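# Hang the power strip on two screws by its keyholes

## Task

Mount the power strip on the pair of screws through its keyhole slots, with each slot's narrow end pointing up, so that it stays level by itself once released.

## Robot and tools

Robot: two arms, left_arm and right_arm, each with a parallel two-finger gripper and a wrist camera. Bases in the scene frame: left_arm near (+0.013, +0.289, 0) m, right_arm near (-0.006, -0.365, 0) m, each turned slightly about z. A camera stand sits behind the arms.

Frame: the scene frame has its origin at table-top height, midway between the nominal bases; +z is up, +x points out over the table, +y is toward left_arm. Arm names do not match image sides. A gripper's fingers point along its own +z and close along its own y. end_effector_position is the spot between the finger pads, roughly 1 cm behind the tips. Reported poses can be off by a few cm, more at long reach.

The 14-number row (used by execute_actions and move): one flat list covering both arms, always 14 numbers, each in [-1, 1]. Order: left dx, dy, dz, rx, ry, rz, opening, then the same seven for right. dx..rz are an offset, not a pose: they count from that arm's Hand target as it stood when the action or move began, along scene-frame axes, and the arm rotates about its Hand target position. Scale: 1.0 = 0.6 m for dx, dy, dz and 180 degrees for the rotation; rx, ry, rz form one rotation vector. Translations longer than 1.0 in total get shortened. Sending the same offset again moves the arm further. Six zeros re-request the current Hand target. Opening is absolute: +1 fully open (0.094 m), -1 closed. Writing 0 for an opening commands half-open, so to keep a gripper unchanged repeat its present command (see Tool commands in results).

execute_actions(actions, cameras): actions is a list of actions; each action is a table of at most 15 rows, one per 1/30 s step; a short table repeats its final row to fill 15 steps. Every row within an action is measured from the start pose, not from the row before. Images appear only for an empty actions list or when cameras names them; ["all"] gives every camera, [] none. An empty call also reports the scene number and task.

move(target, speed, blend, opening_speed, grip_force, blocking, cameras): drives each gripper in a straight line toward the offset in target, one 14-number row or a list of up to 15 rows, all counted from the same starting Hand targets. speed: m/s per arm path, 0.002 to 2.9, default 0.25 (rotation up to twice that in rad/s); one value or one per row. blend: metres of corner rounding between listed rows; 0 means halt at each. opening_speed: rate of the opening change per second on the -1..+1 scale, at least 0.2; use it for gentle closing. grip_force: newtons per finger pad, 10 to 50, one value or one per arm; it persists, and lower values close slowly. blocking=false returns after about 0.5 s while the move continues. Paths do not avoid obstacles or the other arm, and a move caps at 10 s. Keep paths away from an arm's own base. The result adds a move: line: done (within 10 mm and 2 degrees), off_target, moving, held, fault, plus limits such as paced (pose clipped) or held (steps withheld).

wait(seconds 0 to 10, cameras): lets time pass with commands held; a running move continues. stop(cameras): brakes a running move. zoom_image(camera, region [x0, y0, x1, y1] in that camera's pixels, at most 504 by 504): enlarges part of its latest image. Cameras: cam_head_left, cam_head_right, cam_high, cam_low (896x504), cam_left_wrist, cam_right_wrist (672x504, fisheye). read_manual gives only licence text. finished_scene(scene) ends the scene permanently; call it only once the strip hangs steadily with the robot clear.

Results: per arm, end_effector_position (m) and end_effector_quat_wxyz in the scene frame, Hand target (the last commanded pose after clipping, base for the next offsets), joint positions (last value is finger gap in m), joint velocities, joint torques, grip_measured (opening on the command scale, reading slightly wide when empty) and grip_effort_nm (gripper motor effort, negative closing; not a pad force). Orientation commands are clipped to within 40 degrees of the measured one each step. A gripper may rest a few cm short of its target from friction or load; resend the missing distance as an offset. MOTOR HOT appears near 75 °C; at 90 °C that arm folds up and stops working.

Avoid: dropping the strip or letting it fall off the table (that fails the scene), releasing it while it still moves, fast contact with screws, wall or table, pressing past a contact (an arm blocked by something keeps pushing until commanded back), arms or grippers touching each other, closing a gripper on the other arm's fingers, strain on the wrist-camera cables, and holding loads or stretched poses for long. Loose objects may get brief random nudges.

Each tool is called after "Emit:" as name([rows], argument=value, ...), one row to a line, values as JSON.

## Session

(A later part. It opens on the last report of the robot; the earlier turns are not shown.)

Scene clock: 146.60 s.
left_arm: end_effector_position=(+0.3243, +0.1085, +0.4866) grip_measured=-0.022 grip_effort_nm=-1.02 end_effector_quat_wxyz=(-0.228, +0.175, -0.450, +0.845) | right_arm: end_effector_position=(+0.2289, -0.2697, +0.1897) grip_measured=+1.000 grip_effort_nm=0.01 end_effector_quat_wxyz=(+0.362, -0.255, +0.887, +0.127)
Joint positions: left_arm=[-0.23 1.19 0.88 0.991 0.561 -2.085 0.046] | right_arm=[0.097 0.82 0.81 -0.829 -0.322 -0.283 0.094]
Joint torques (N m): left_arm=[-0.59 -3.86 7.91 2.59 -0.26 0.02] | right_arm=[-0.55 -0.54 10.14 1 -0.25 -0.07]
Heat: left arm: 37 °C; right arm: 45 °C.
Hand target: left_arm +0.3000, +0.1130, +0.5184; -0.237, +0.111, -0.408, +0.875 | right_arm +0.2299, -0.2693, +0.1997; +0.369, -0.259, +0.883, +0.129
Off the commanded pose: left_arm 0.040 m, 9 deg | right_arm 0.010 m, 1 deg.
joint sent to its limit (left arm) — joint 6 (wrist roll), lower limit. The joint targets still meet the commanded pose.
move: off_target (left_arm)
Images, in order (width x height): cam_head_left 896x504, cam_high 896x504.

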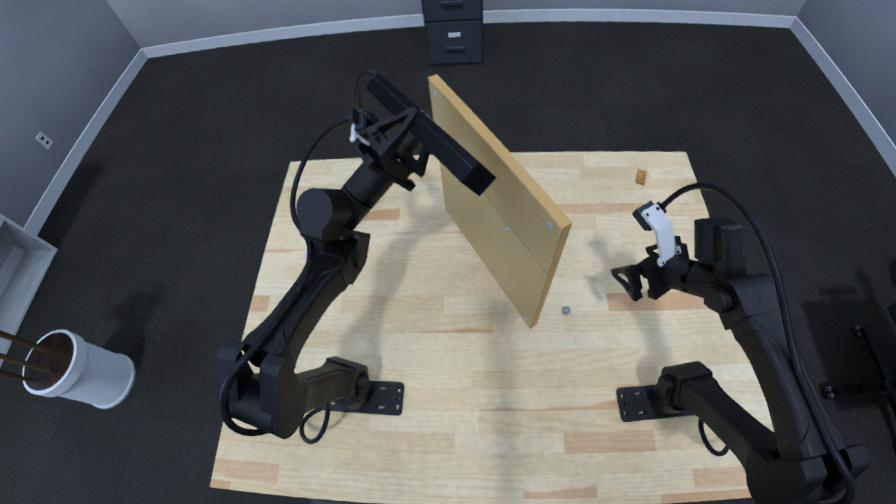

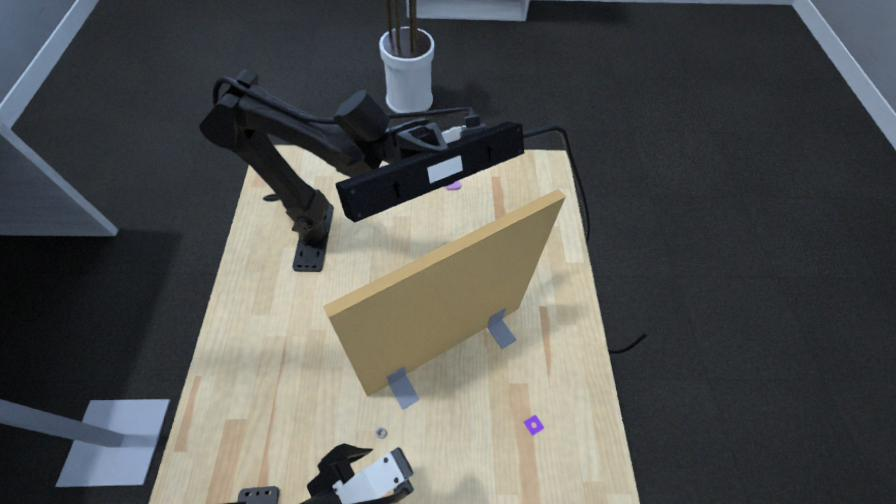

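Emit:
move(target=[-0.0,0.15,-0.1, 0.1917,0.112,0,-0.4, 0,0,0,0,0,0,1], speed=0.35, cameras=[])

Emit:
move(target=[-0.05,0.03,-0.35, 0.2577,0.45,0.258,-0.4, 0,0,0,0,0,0,1], speed=0.3, cameras=["cam_head_left","cam_high","cam_left_wrist"])

Scene clock: 226.00 s.
left_arm: end_effector_position=(+0.3051, +0.2036, +0.4312) grip_measured=-0.022 grip_effort_nm=-1.02 end_effector_quat_wxyz=(+0.126, -0.239, +0.668, -0.694) | right_arm: end_effector_position=(+0.2289, -0.2697, +0.1897) grip_measured=+1.000 grip_effort_nm=0.01 end_effector_quat_wxyz=(+0.362, -0.255, +0.887, +0.127)
Joint positions: left_arm=[0.361 1.116 1.194 -0.111 1.38 -1.703 0.046] | right_arm=[0.097 0.82 0.81 -0.829 -0.322 -0.283 0.094]
Joint torques (N m): left_arm=[0.46 -2.69 11.59 1.86 0.02 0.46] | right_arm=[-0.55 -0.51 10.13 1 -0.25 -0.08]
Heat: left arm: 42 °C; right arm: 45 °C.
Hand target: left_arm +0.3001, +0.2030, +0.4583; +0.185, -0.185, +0.683, -0.682 | right_arm +0.2299, -0.2693, +0.1997; +0.369, -0.259, +0.883, +0.129
Off the commanded pose: left_arm 0.028 m, 9 deg | right_arm 0.010 m, 1 deg.
move: off_target (left_arm)
No camera images: "cameras" was empty.

Scene clock: 229.77 s.
left_arm: end_effector_position=(+0.2795, +0.2088, +0.2537) grip_measured=-0.022 grip_effort_nm=-1.02 end_effector_quat_wxyz=(-0.045, +0.682, -0.719, +0.127) | right_arm: end_effector_position=(+0.2289, -0.2697, +0.1897) grip_measured=+1.000 grip_effort_nm=0.01 end_effector_quat_wxyz=(+0.362, -0.255, +0.887, +0.127)
Joint positions: left_arm=[-0.231 1.449 1.681 -1.537 0.056 -1.785 0.046] | right_arm=[0.097 0.82 0.81 -0.829 -0.322 -0.283 0.094]
Joint torques (N m): left_arm=[0.05 -4.11 4.79 0.24 -0.43 -0.35] | right_arm=[-0.57 -0.54 10.13 0.99 -0.25 -0.07]
Heat: left arm: 42 °C; right arm: 45 °C.
Hand target: left_arm +0.2701, +0.2210, +0.2483; +0.000, +0.707, -0.707, +0.001 | right_arm +0.2299, -0.2693, +0.1997; +0.369, -0.259, +0.883, +0.129
Off the commanded pose: left_arm 0.016 m, 16 deg | right_arm 0.010 m, 1 deg.
joint sent to its limit (left arm) — joint 4 (wrist pitch), lower limit. The joint targets are off in orientation, not in position.
move: off_target (left_arm)
camera_calibration:
cam_left_wrist: T_world_to_cam=[[0.973091, -0.0759015, 0.217562, -0.304978], [-0.200106, -0.7465, 0.634583, 0.0902697], [0.114244, -0.661042, -0.7416, 0.400877], [0, 0, 0, 1]] pos_world=[0.269037, 0.309234, 0.306358]
Images, in order (width x height): cam_head_left 896x504, cam_high 896x504, cam_left_wrist 672x504.

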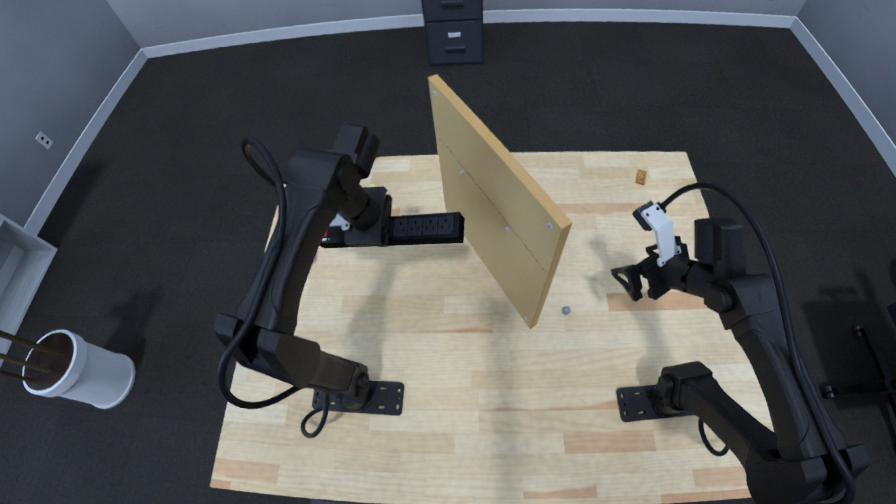

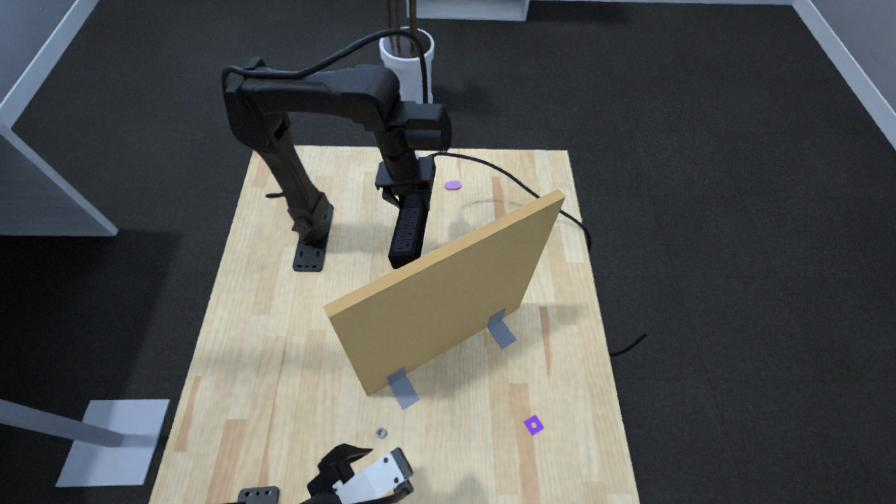

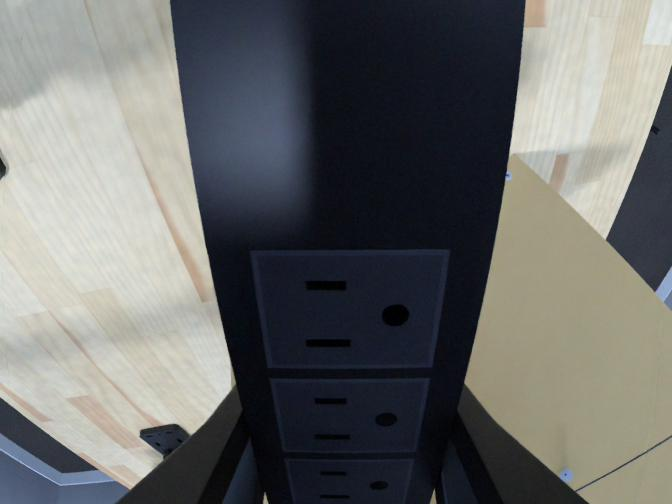

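Emit:
move([
  [0,0,-0.28, 0,0,0,-0.4, 0,0,0,0,0,0,1],
  [0,0,-0.37, 0,0,0,-0.4, 0,0,0,0,0,0,1],
], speed=[0.25,0.06], cameras=["cam_left_wrist","cam_head_left","cam_low"])

Scene clock: 238.33 s.
left_arm: end_effector_position=(+0.2791, +0.2179, +0.0348) grip_measured=-0.022 grip_effort_nm=-1.02 end_effector_quat_wxyz=(-0.008, +0.698, -0.716, +0.019) | right_arm: end_effector_position=(+0.2289, -0.2697, +0.1897) grip_measured=+1.000 grip_effort_nm=0.01 end_effector_quat_wxyz=(+0.362, -0.255, +0.887, +0.127)
Joint positions: left_arm=[-0.232 1.619 0.983 -0.894 0.006 -1.806 0.046] | right_arm=[0.097 0.82 0.81 -0.829 -0.322 -0.283 0.094]
Joint torques (N m): left_arm=[0.05 -4.53 3.92 0.26 0.01 -0.25] | right_arm=[-0.58 -0.54 10.11 1 -0.25 -0.07]
Heat: left arm: 40 °C; right arm: 45 °C.
Hand target: left_arm +0.2700, +0.2210, +0.0262; +0.000, +0.707, -0.707, +0.001 | right_arm +0.2299, -0.2693, +0.1997; +0.369, -0.259, +0.883, +0.129
Off the commanded pose: left_arm 0.013 m, 3 deg | right_arm 0.010 m, 1 deg.
move: off_target (left_arm)
camera_calibration:
cam_left_wrist: T_world_to_cam=[[0.998077, -0.0615811, 0.00713229, -0.259101], [-0.0542861, -0.812641, 0.58023, 0.211502], [-0.0299352, -0.579501, -0.814421, 0.269536], [0, 0, 0, 1]] pos_world=[0.278153, 0.312116, 0.0986443]
Images, in order (width x height): cam_head_left 896x504, cam_low 896x504, cam_left_wrist 672x504.

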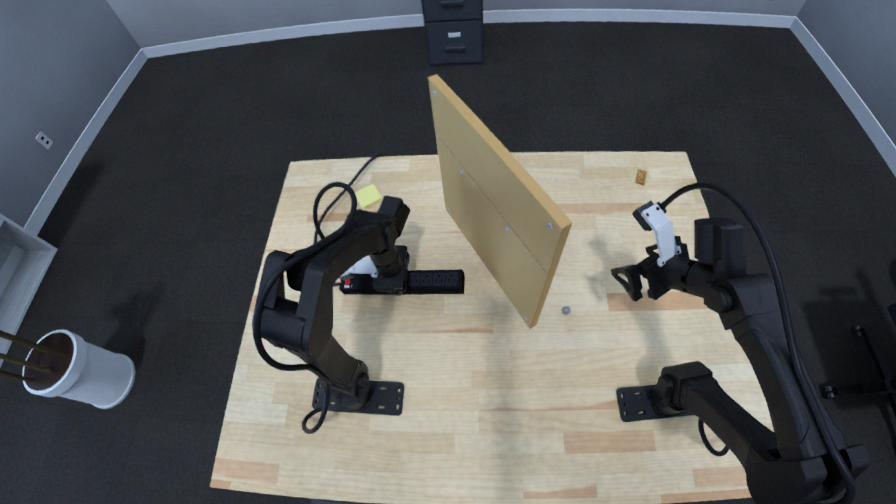

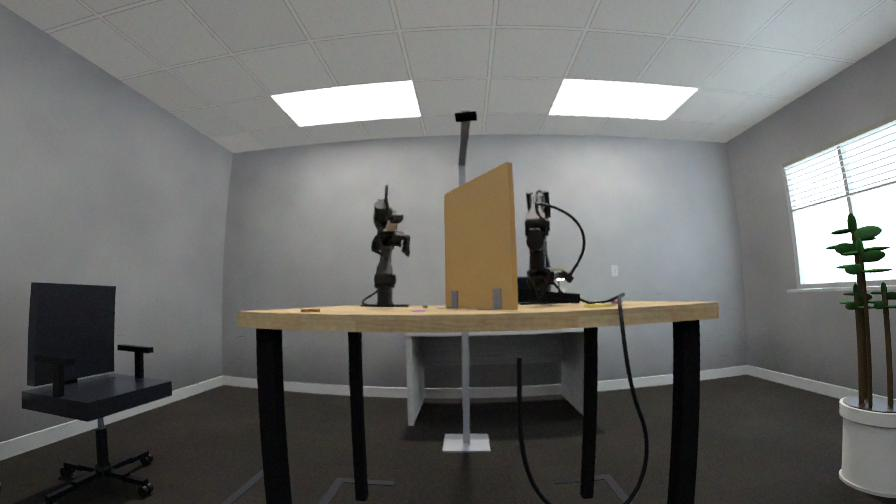

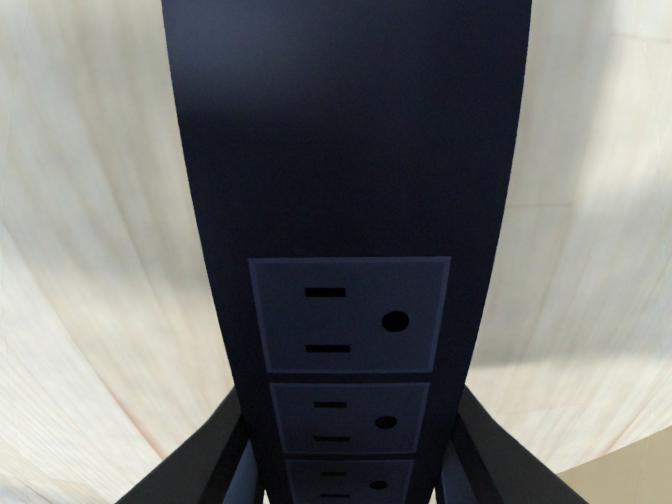

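Emit:
move([
  [0,0,-0.025, 0,0,0,-0.4, 0,0,0,0,0,0,1],
  [0,0,-0.025, 0,0,0,0.2, 0,0,0,0,0,0,1],
  [0,0,-0.02, 0,0,0,1, 0,0,0,0,0,0,1],
  [0,0,0.2, 0,0,0,1, 0,0,0,0,0,0,1],
], speed=[0.05,0.05,0.05,0.2], opening_speed=1.0, cameras=["cam_left_wrist","cam_head_left","cam_high"])

Scene clock: 250.13 s.
left_arm: end_effector_position=(+0.2702, +0.2187, +0.1377) grip_measured=+0.998 grip_effort_nm=0.10 end_effector_quat_wxyz=(+0.008, +0.704, -0.710, +0.000) | right_arm: end_effector_position=(+0.2289, -0.2697, +0.1897) grip_measured=+1.000 grip_effort_nm=0.01 end_effector_quat_wxyz=(+0.362, -0.255, +0.887, +0.127)
Joint positions: left_arm=[-0.232 1.559 1.341 -1.362 0.014 -1.823 0.094] | right_arm=[0.097 0.82 0.81 -0.829 -0.322 -0.283 0.094]
Joint torques (N m): left_arm=[-0.01 -5.98 7.98 -0.07 -0.11 -0.03] | right_arm=[-0.57 -0.53 10.14 0.99 -0.25 -0.07]
Heat: left arm: 38 °C; right arm: 45 °C.
Hand target: left_arm +0.2701, +0.2209, +0.1462; +0.000, +0.707, -0.707, +0.001 | right_arm +0.2299, -0.2693, +0.1997; +0.369, -0.259, +0.883, +0.129
Off the commanded pose: left_arm 0.009 m, 1 deg | right_arm 0.010 m, 1 deg.
move: done; target 2's new opening was sent with left_arm's hand 0.014 m and 3 deg from that target; target 3's new opening was sent with left_arm's hand 0.012 m and 3 deg from that target
camera_calibration:
cam_left_wrist: T_world_to_cam=[[0.998068, -0.0441885, -0.0436788, -0.247712], [-0.0108208, -0.815869, 0.578135, 0.141192], [-0.0611831, -0.576545, -0.814771, 0.361387], [0, 0, 0, 1]] pos_world=[0.270872, 0.312604, 0.202]
Images, in order (width x height): cam_head_left 896x504, cam_high 896x504, cam_left_wrist 672x504.

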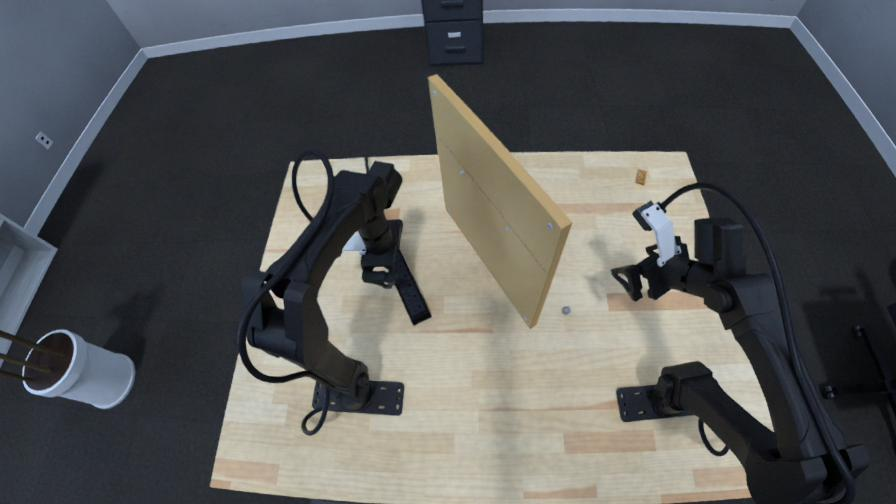

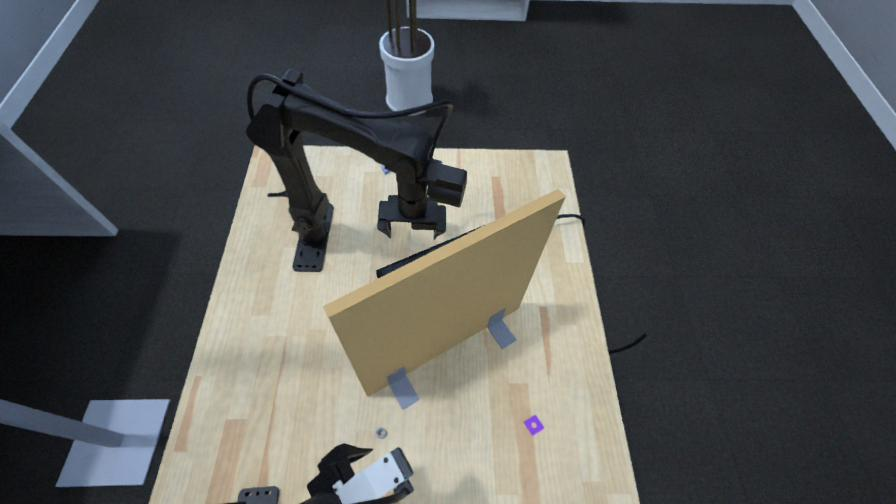

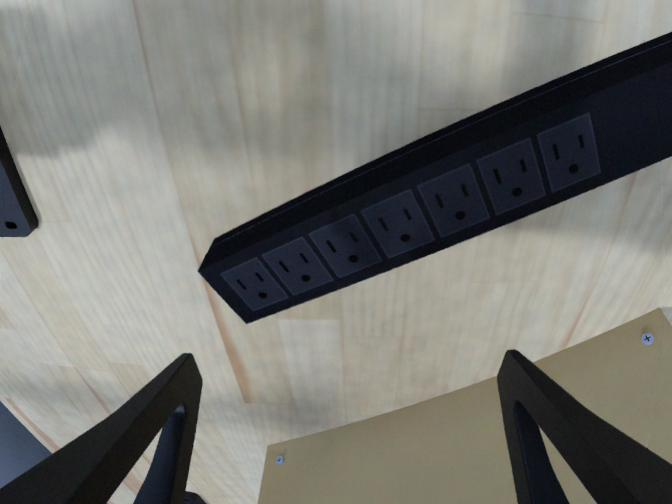

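Emit:
move([
  [0.098,0.015,-0.05, 0,0,-0.3544,1, 0,0,0,0,0,0,1],
], speed=0.3, cameras=["cam_left_wrist"])

Scene clock: 293.83 s.
left_arm: end_effector_position=(+0.3164, +0.2280, +0.1136) grip_measured=+0.998 grip_effort_nm=0.10 end_effector_quat_wxyz=(-0.016, -0.227, +0.974, +0.001) | right_arm: end_effector_position=(+0.2289, -0.2697, +0.1897) grip_measured=+1.000 grip_effort_nm=0.01 end_effector_quat_wxyz=(+0.362, -0.255, +0.887, +0.127)
Joint positions: left_arm=[-0.166 1.744 1.446 -1.303 0.012 -0.653 0.094] | right_arm=[0.097 0.82 0.81 -0.829 -0.322 -0.283 0.094]
Joint torques (N m): left_arm=[0.57 -5.65 8.54 0.29 -0.1 0.11] | right_arm=[-0.57 -0.53 10.13 0.99 -0.25 -0.08]
Heat: left arm: 37 °C; right arm: 45 °C.
Hand target: left_arm +0.3289, +0.2300, +0.1162; -0.001, -0.227, +0.974, +0.000 | right_arm +0.2299, -0.2693, +0.1997; +0.369, -0.259, +0.883, +0.129
Off the commanded pose: left_arm 0.013 m, 2 deg | right_arm 0.010 m, 1 deg.
move: off_target (left_arm)
camera_calibration:
cam_left_wrist: T_world_to_cam=[[0.409287, -0.911537, -0.0398063, 0.0891327], [-0.723734, -0.35091, 0.594198, 0.280918], [-0.555602, -0.214389, -0.803333, 0.422601], [0, 0, 0, 1]] pos_world=[0.401627, 0.270426, 0.176116]
Images, in order (width x height): cam_left_wrist 672x504.

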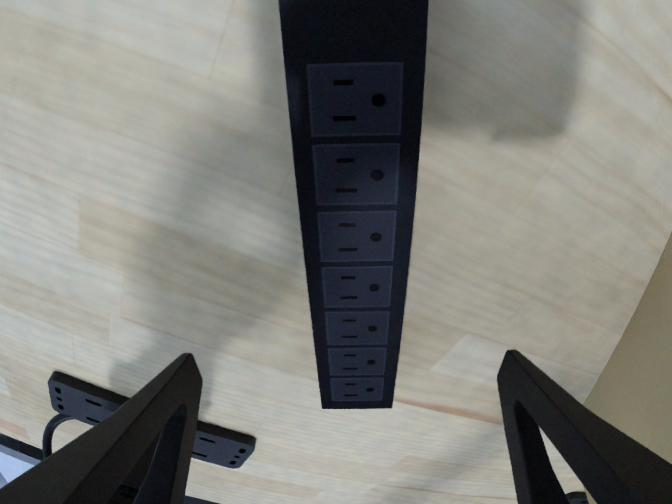

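Emit:
move([
  [0.012,0.005,-0.16, 0,0,0,1, 0,0,0,0,0,0,1],
  [0.012,0.005,-0.165, 0,0,0,-0.4, 0,0,0,0,0,0,1],
], speed=0.15, opening_speed=0.8, cameras=["cam_left_wrist","cam_low"])

Emit:
zoom_image(camera="cam_low", region=[500, 220, 620, 340])

Scene clock: 303.87 s.
left_arm: end_effector_position=(+0.3377, +0.2301, +0.0260) grip_measured=-0.022 grip_effort_nm=-1.02 end_effector_quat_wxyz=(+0.004, -0.227, +0.974, -0.005) | right_arm: end_effector_position=(+0.2289, -0.2697, +0.1897) grip_measured=+1.000 grip_effort_nm=0.01 end_effector_quat_wxyz=(+0.362, -0.255, +0.887, +0.127)
Joint positions: left_arm=[-0.151 1.854 1.225 -0.93 0.006 -0.638 0.046] | right_arm=[0.097 0.82 0.81 -0.829 -0.322 -0.283 0.094]
Joint torques (N m): left_arm=[0.49 -6.11 4.33 0.37 -0.04 0.1] | right_arm=[-0.57 -0.54 10.14 1 -0.25 -0.07]
Heat: left arm: 36 °C; right arm: 45 °C.
Hand target: left_arm +0.3361, +0.2331, +0.0173; +0.000, -0.227, +0.974, +0.000 | right_arm +0.2299, -0.2693, +0.1997; +0.369, -0.259, +0.883, +0.129
Off the commanded pose: left_arm 0.009 m, 1 deg | right_arm 0.010 m, 1 deg.
move: done; target 2's new opening was sent with left_arm's hand 0.011 m and 1 deg from that target
camera_calibration:
cam_left_wrist: T_world_to_cam=[[0.410575, -0.911603, -0.0201768, 0.0778914], [-0.74876, -0.349696, 0.56309, 0.358118], [-0.520371, -0.216083, -0.826149, 0.353489], [0, 0, 0, 1]] pos_world=[0.42011, 0.272622, 0.0919532]
Images, in order (width x height): cam_low 896x504, cam_left_wrist 672x504.

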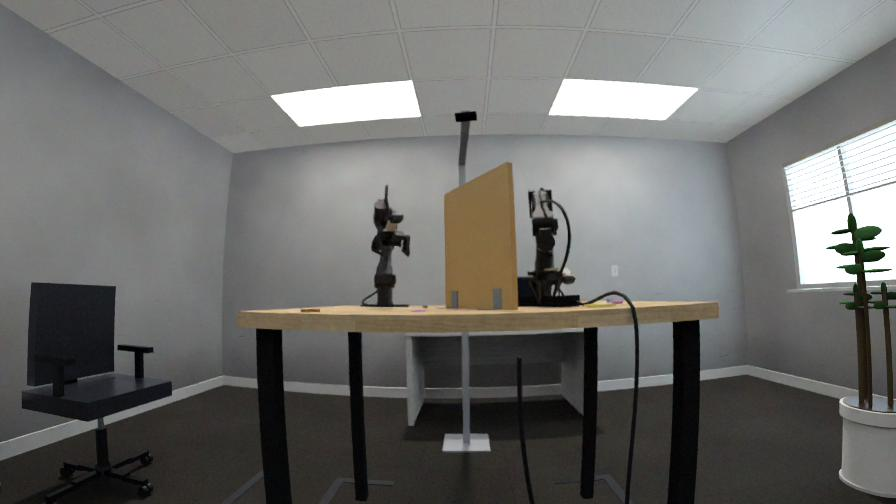

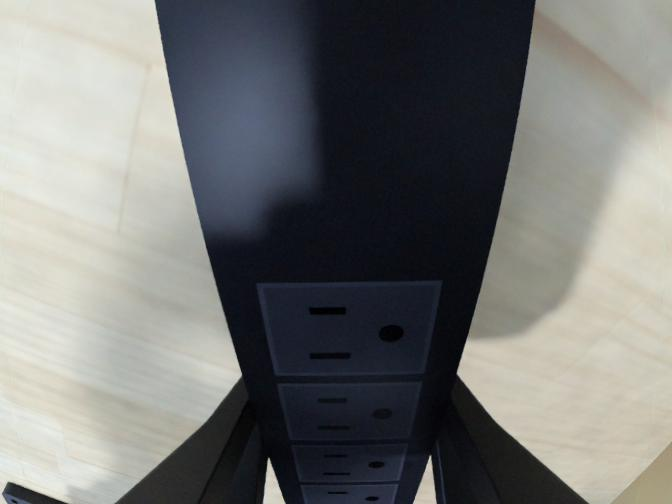

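Scaled by 4.200 from the camera's 896x504 image, which has a finer 1280x720 frame.

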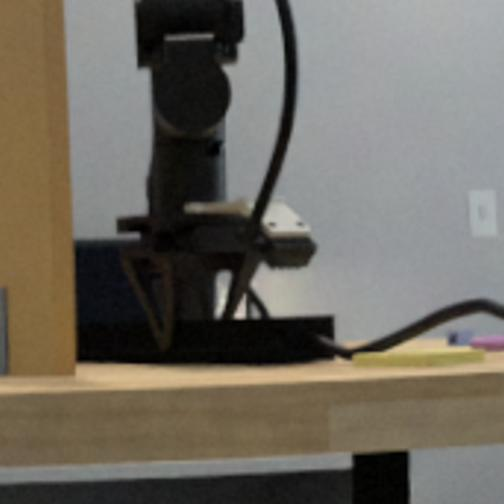

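Emit:
move([
  [0,0.02,0.15, 0,0,0,-0.4, 0,0,0,0,0,0,1],
  [-0.12,0.2,0.27, 0,0,-0.4233,-0.4, 0,0,0,0,0,0,1],
  [-0.14,0.22,0.27, 0,0,-0.6456,-0.4, 0,0,0,0,0,0,1],
], speed=0.3, blend=0.03, cameras=["all"])

Scene clock: 315.47 s.
left_arm: end_effector_position=(+0.2662, +0.3749, +0.1685) grip_measured=-0.022 grip_effort_nm=-1.02 end_effector_quat_wxyz=(-0.008, +0.690, +0.724, +0.020) | right_arm: end_effector_position=(+0.2289, -0.2697, +0.1897) grip_measured=+1.000 grip_effort_nm=0.01 end_effector_quat_wxyz=(+0.362, -0.255, +0.887, +0.127)
Joint positions: left_arm=[0.329 1.537 1.441 -1.447 -0.034 1.825 0.046] | right_arm=[0.097 0.82 0.81 -0.829 -0.322 -0.283 0.094]
Joint torques (N m): left_arm=[0.35 -7.17 7.24 -0.55 0.27 0.42] | right_arm=[-0.57 -0.53 10.13 0.99 -0.26 -0.07]
Heat: left arm: 36 °C; right arm: 45 °C.
Hand target: left_arm +0.2521, +0.3650, +0.1793; -0.001, +0.707, +0.707, +0.000 | right_arm +0.2299, -0.2693, +0.1997; +0.369, -0.259, +0.883, +0.129
Off the commanded pose: left_arm 0.020 m, 4 deg | right_arm 0.010 m, 1 deg.
move: off_target (left_arm)
camera_calibration:
cam_left_wrist: T_world_to_cam=[[-0.998767, -0.0100976, -0.0486033, 0.284151], [-0.0373132, 0.798472, 0.600874, -0.351217], [0.032741, 0.601947, -0.797865, 0.00662838], [0, 0, 0, 1]] pos_world=[0.270479, 0.279316, 0.230136]
cam_right_wrist: T_world_to_cam=[[0.55342, -0.827846, -0.0916416, -0.328354], [-0.826377, -0.532005, -0.184584, 0.122296], [0.104054, 0.177883, -0.978535, 0.315467], [0, 0, 0, 1]] pos_world=[0.249955, -0.26288, 0.301179]

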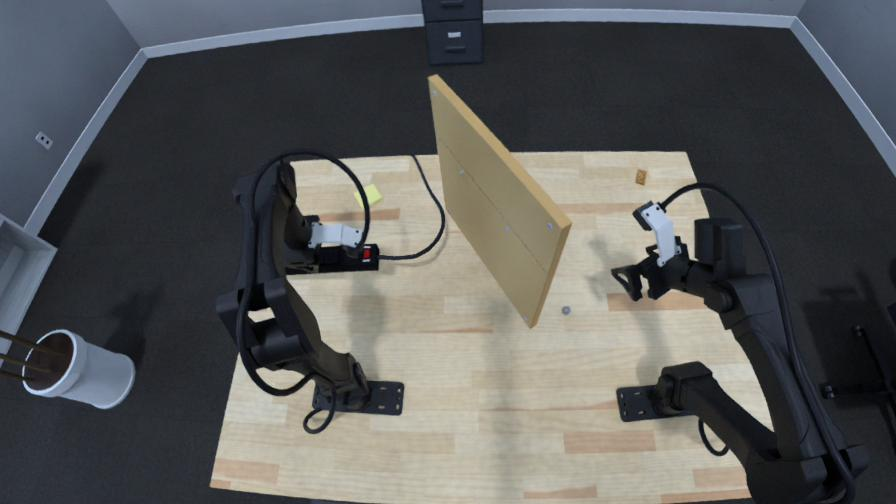

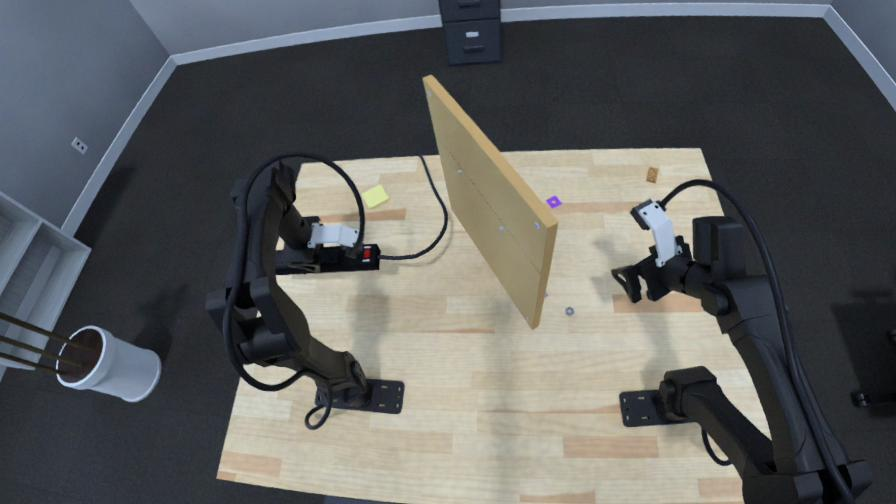

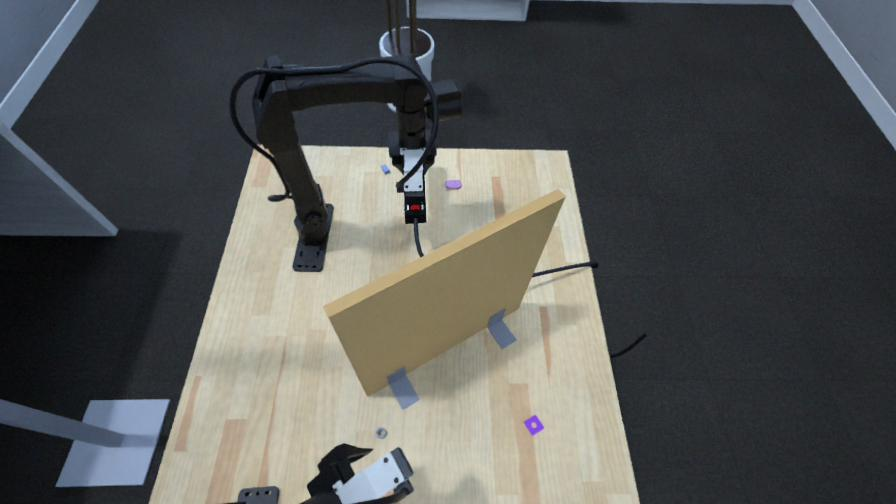

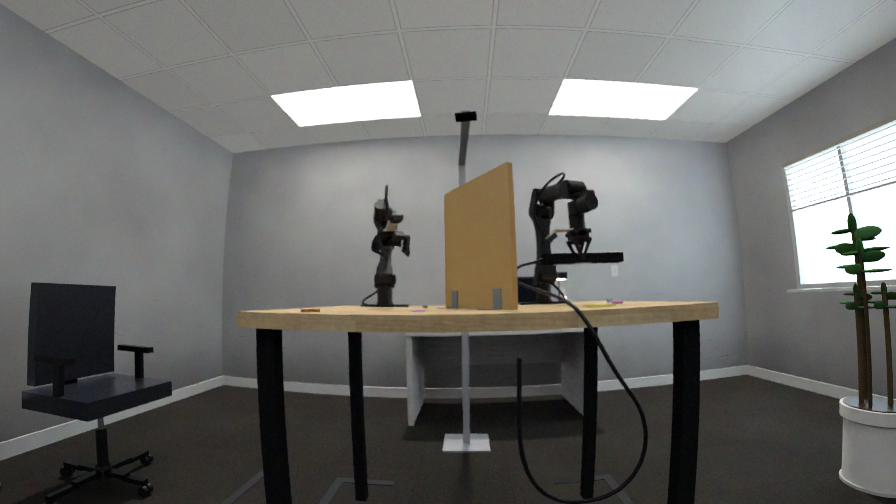

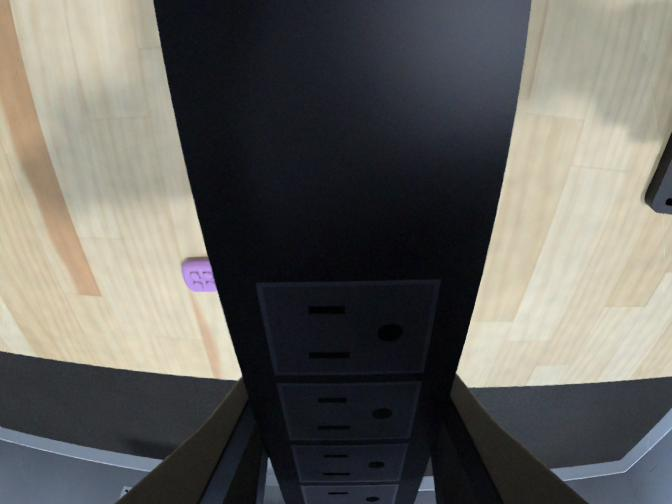

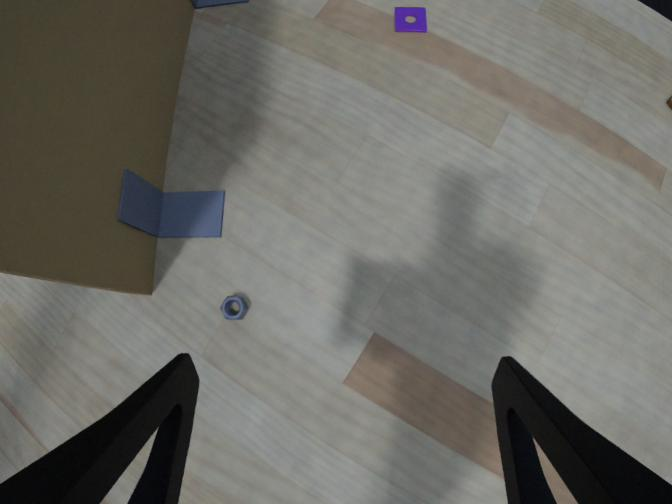

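Emit:
move([
  [0.02,-0.17,0.3, -0.142,-0.2475,-0.142,-0.4, 0,0,0,0,0,0,1],
  [0.04,-0.43,0.33, -0.2585,-0.45,-0.2585,-0.4, 0,0,0,0,0,0,1],
], speed=0.25, blend=0.04, cameras=["all"])

Scene clock: 340.97 s.
left_arm: end_effector_position=(+0.2886, +0.1136, +0.3687) grip_measured=-0.022 grip_effort_nm=-1.02 end_effector_quat_wxyz=(+0.664, +0.692, +0.200, +0.202) | right_arm: end_effector_position=(+0.2289, -0.2697, +0.1897) grip_measured=+1.000 grip_effort_nm=0.01 end_effector_quat_wxyz=(+0.362, -0.255, +0.887, +0.127)
Joint positions: left_arm=[-0.113 0.927 0.885 -0.015 0.852 1.628 0.046] | right_arm=[0.097 0.82 0.81 -0.829 -0.322 -0.283 0.094]
Joint torques (N m): left_arm=[-0.95 -2.93 6.48 2.07 0.39 -0.42] | right_arm=[-0.57 -0.53 10.13 0.99 -0.25 -0.07]
Heat: left arm: 36 °C; right arm: 45 °C.
Hand target: left_arm +0.2762, +0.1070, +0.3772; +0.682, +0.683, +0.185, +0.184 | right_arm +0.2299, -0.2693, +0.1997; +0.369, -0.259, +0.883, +0.129
Off the commanded pose: left_arm 0.017 m, 4 deg | right_arm 0.010 m, 1 deg.
move: off_target (left_arm)
camera_calibration:
cam_left_wrist: T_world_to_cam=[[0.0395571, 0.0321417, -0.9987, 0.359559], [0.379627, 0.924056, 0.0447758, -0.191637], [0.924294, -0.380905, 0.0243511, -0.125887], [0, 0, 0, 1]] pos_world=[0.174884, 0.117576, 0.370738]
cam_right_wrist: T_world_to_cam=[[0.55342, -0.827846, -0.0916416, -0.328354], [-0.826377, -0.532005, -0.184584, 0.122296], [0.104054, 0.177883, -0.978535, 0.315467], [0, 0, 0, 1]] pos_world=[0.249955, -0.26288, 0.301179]

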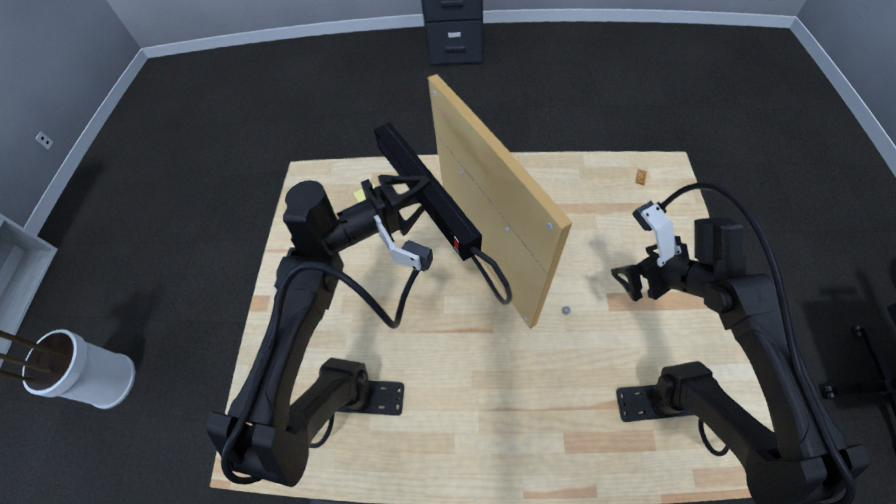

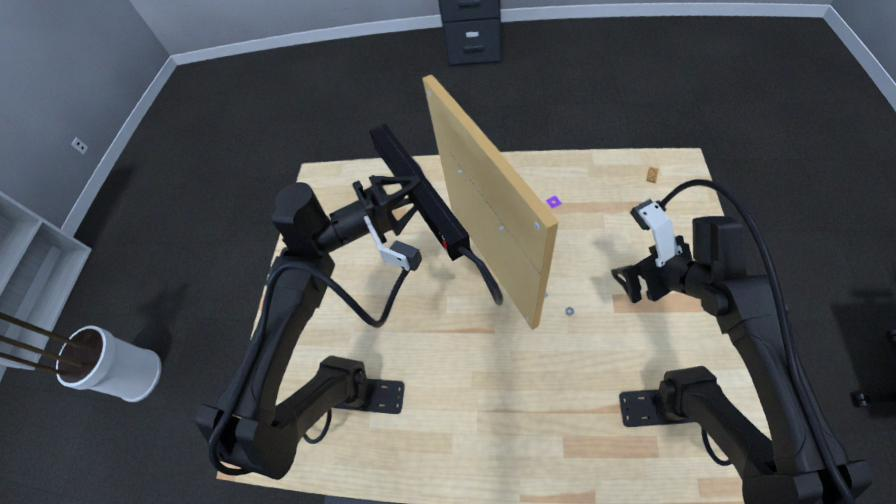

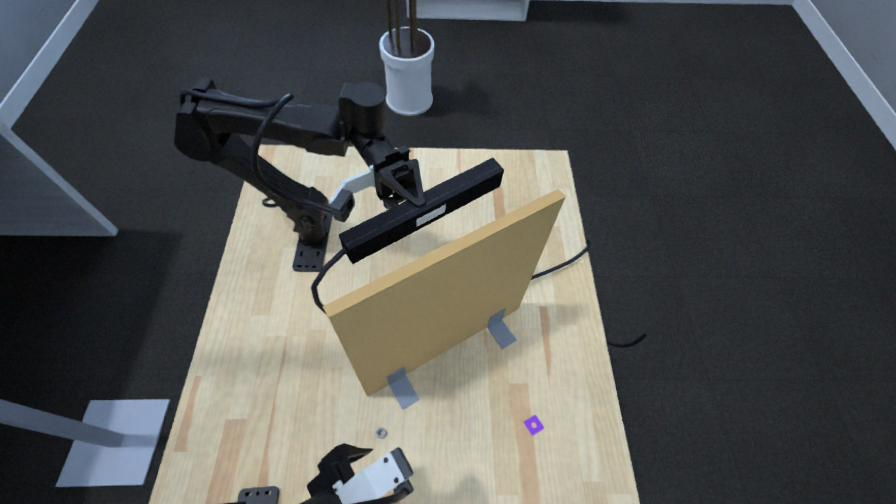

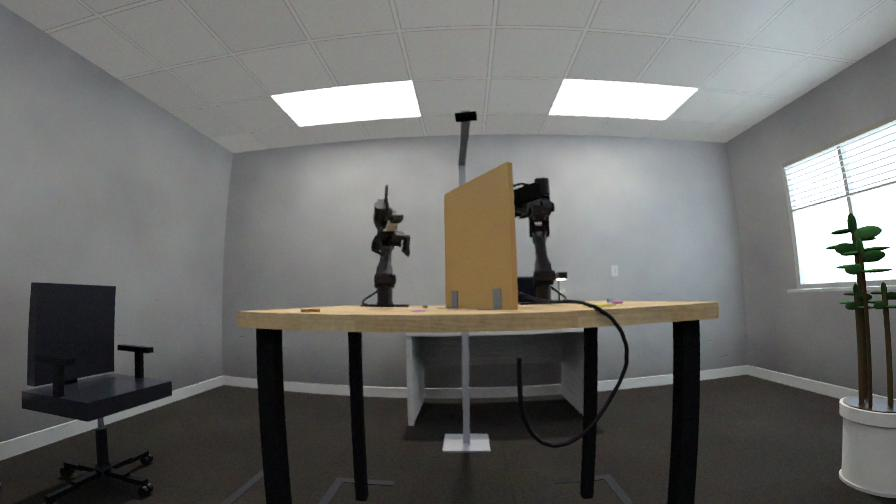

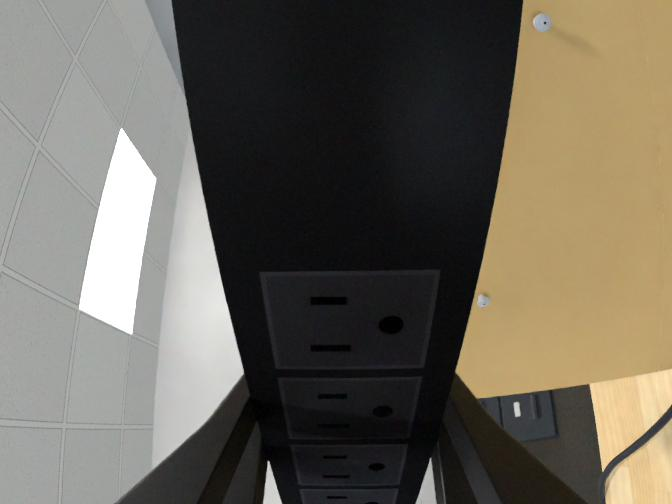

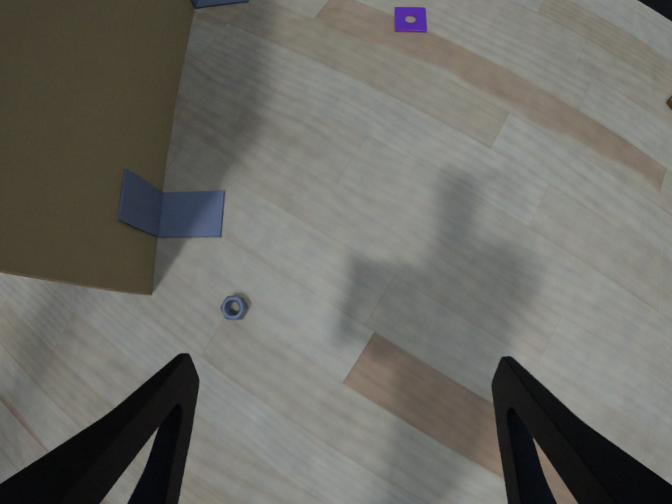

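Emit:
zoom_image(camera="cam_high", region=[330, 150, 520, 270])

Emit:
zoom_image(camera="cam_high", region=[380, 160, 450, 230])

Emit:
zoom_image(camera="cam_left_wrist", region=[420, 0, 672, 400])

Scaled by 2.653 from the camera's 896x504 image, which has a finer 1280x720 frame.

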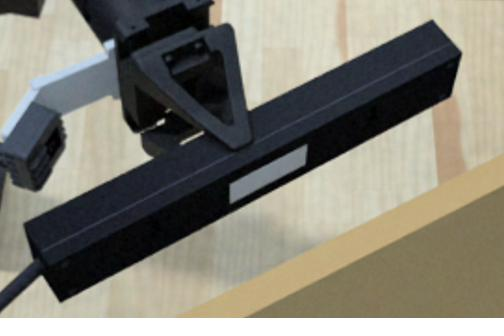

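Scaled by 7.200 from the camera's 896x504 image, which has a finer 1280x720 frame.

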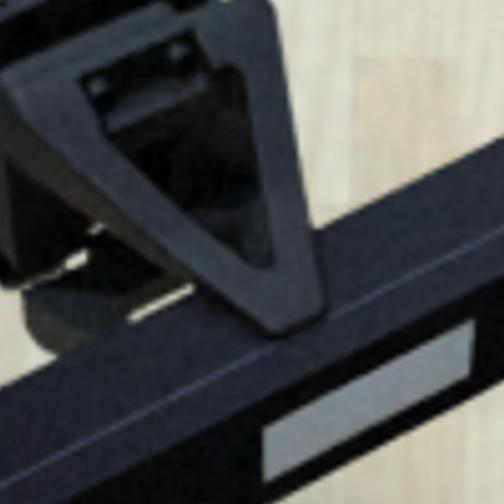

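Scaled by 1.260 from the camera's 672x504 image, which has a finer 960x720 frame.

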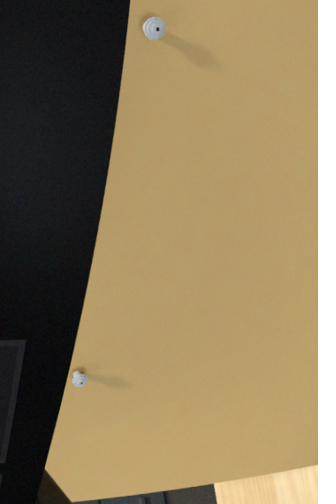

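Emit:
move(target=[0.029,-0.118,-0.0333, -0.0101,-0.0059,-0.022,-0.4, 0,0,0,0,0,0,1], speed=0.12, cameras=["cam_head_left","cam_head_right","cam_high","cam_left_wrist"])

Emit:
zoom_image(camera="cam_left_wrist", region=[400, 0, 672, 400])

Emit:
zoom_image(camera="cam_high", region=[330, 170, 550, 310])

Emit:
zoom_image(camera="cam_head_left", region=[400, 100, 580, 300])

Scene clock: 457.80 s.
left_arm: end_effector_position=(+0.3031, +0.0425, +0.3470) grip_measured=-0.022 grip_effort_nm=-1.02 end_effector_quat_wxyz=(+0.680, +0.690, +0.170, +0.183) | right_arm: end_effector_position=(+0.2289, -0.2697, +0.1897) grip_measured=+1.000 grip_effort_nm=0.01 end_effector_quat_wxyz=(+0.362, -0.255, +0.887, +0.127)
Joint positions: left_arm=[-0.388 1.094 0.839 0.243 0.651 1.599 0.046] | right_arm=[0.097 0.82 0.81 -0.829 -0.322 -0.283 0.094]
Joint torques (N m): left_arm=[-0.96 -3.18 6.93 2.35 0.35 -0.46] | right_arm=[-0.58 -0.53 10.14 0.99 -0.25 -0.07]
Heat: left arm: 41 °C; right arm: 45 °C.
Hand target: left_arm +0.2935, +0.0362, +0.3574; +0.701, +0.676, +0.158, +0.164 | right_arm +0.2299, -0.2693, +0.1997; +0.369, -0.259, +0.883, +0.129
Off the commanded pose: left_arm 0.015 m, 4 deg | right_arm 0.010 m, 1 deg.
move: off_target (left_arm)
camera_calibration:
cam_left_wrist: T_world_to_cam=[[0.0610026, 0.00813646, -0.998104, 0.333814], [0.445292, 0.89472, 0.0345092, -0.145417], [0.893305, -0.446553, 0.0509571, -0.162861], [0, 0, 0, 1]] pos_world=[0.189874, 0.0546657, 0.346499]
Images, in order (width x height): cam_head_left 896x504, cam_head_right 896x504, cam_high 896x504, cam_left_wrist 672x504.

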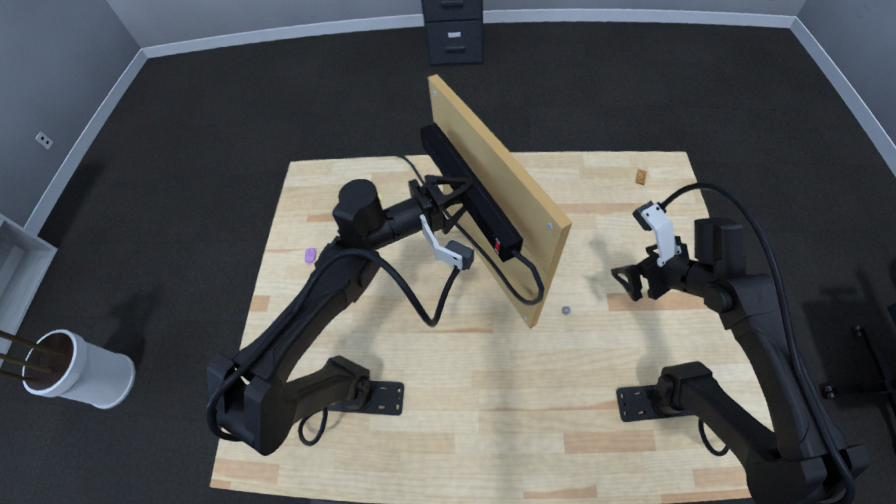

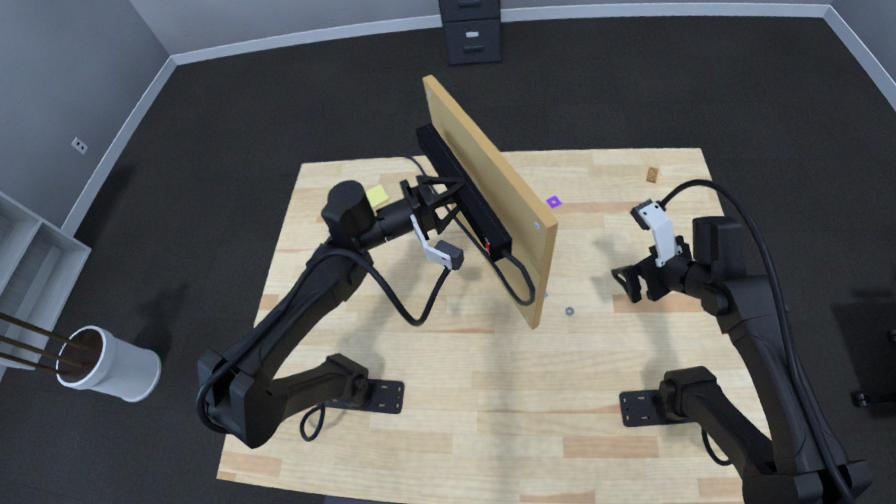

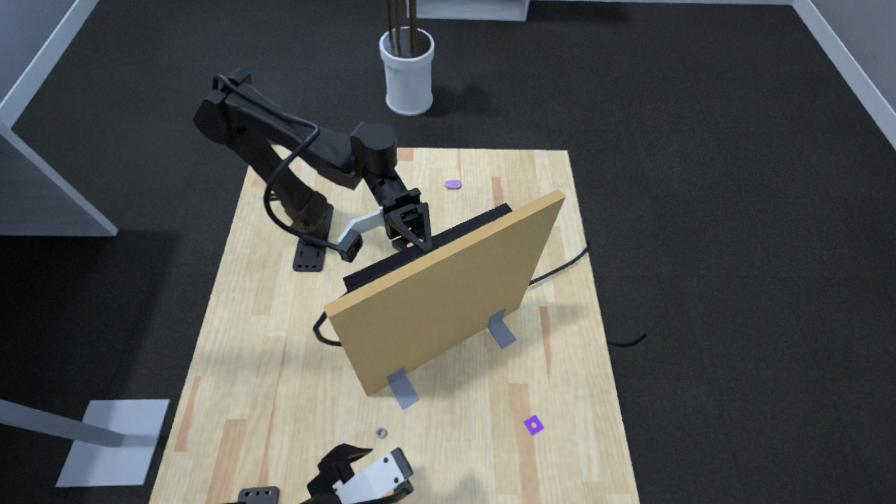

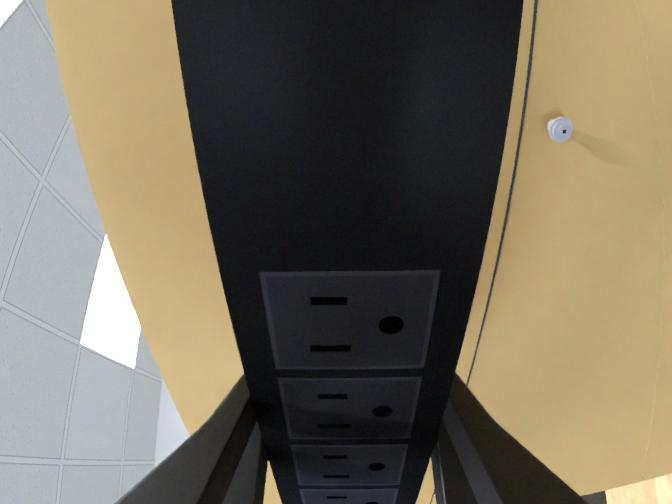

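Scaled by 1.260 from the camera's 672x504 image, which has a finer 960x720 frame.

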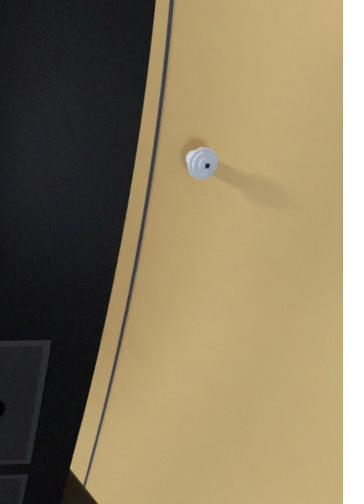

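Scaled by 2.291 from the camera's 896x504 image, which has a finer 1280x720 frame.

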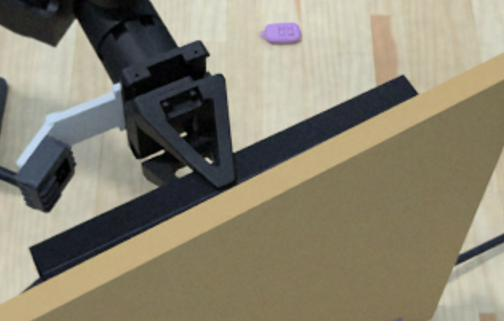

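Scaled by 2.520 from the camera's 896x504 image, which has a finer 1280x720 frame.

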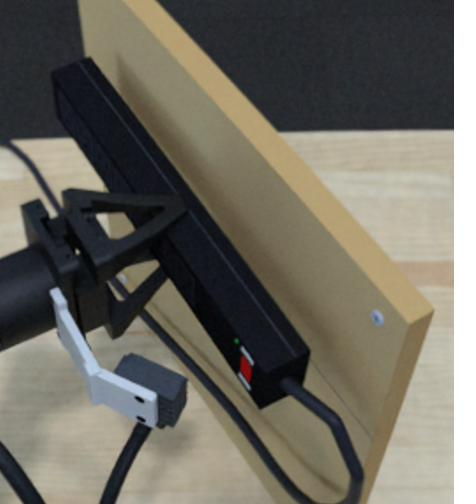

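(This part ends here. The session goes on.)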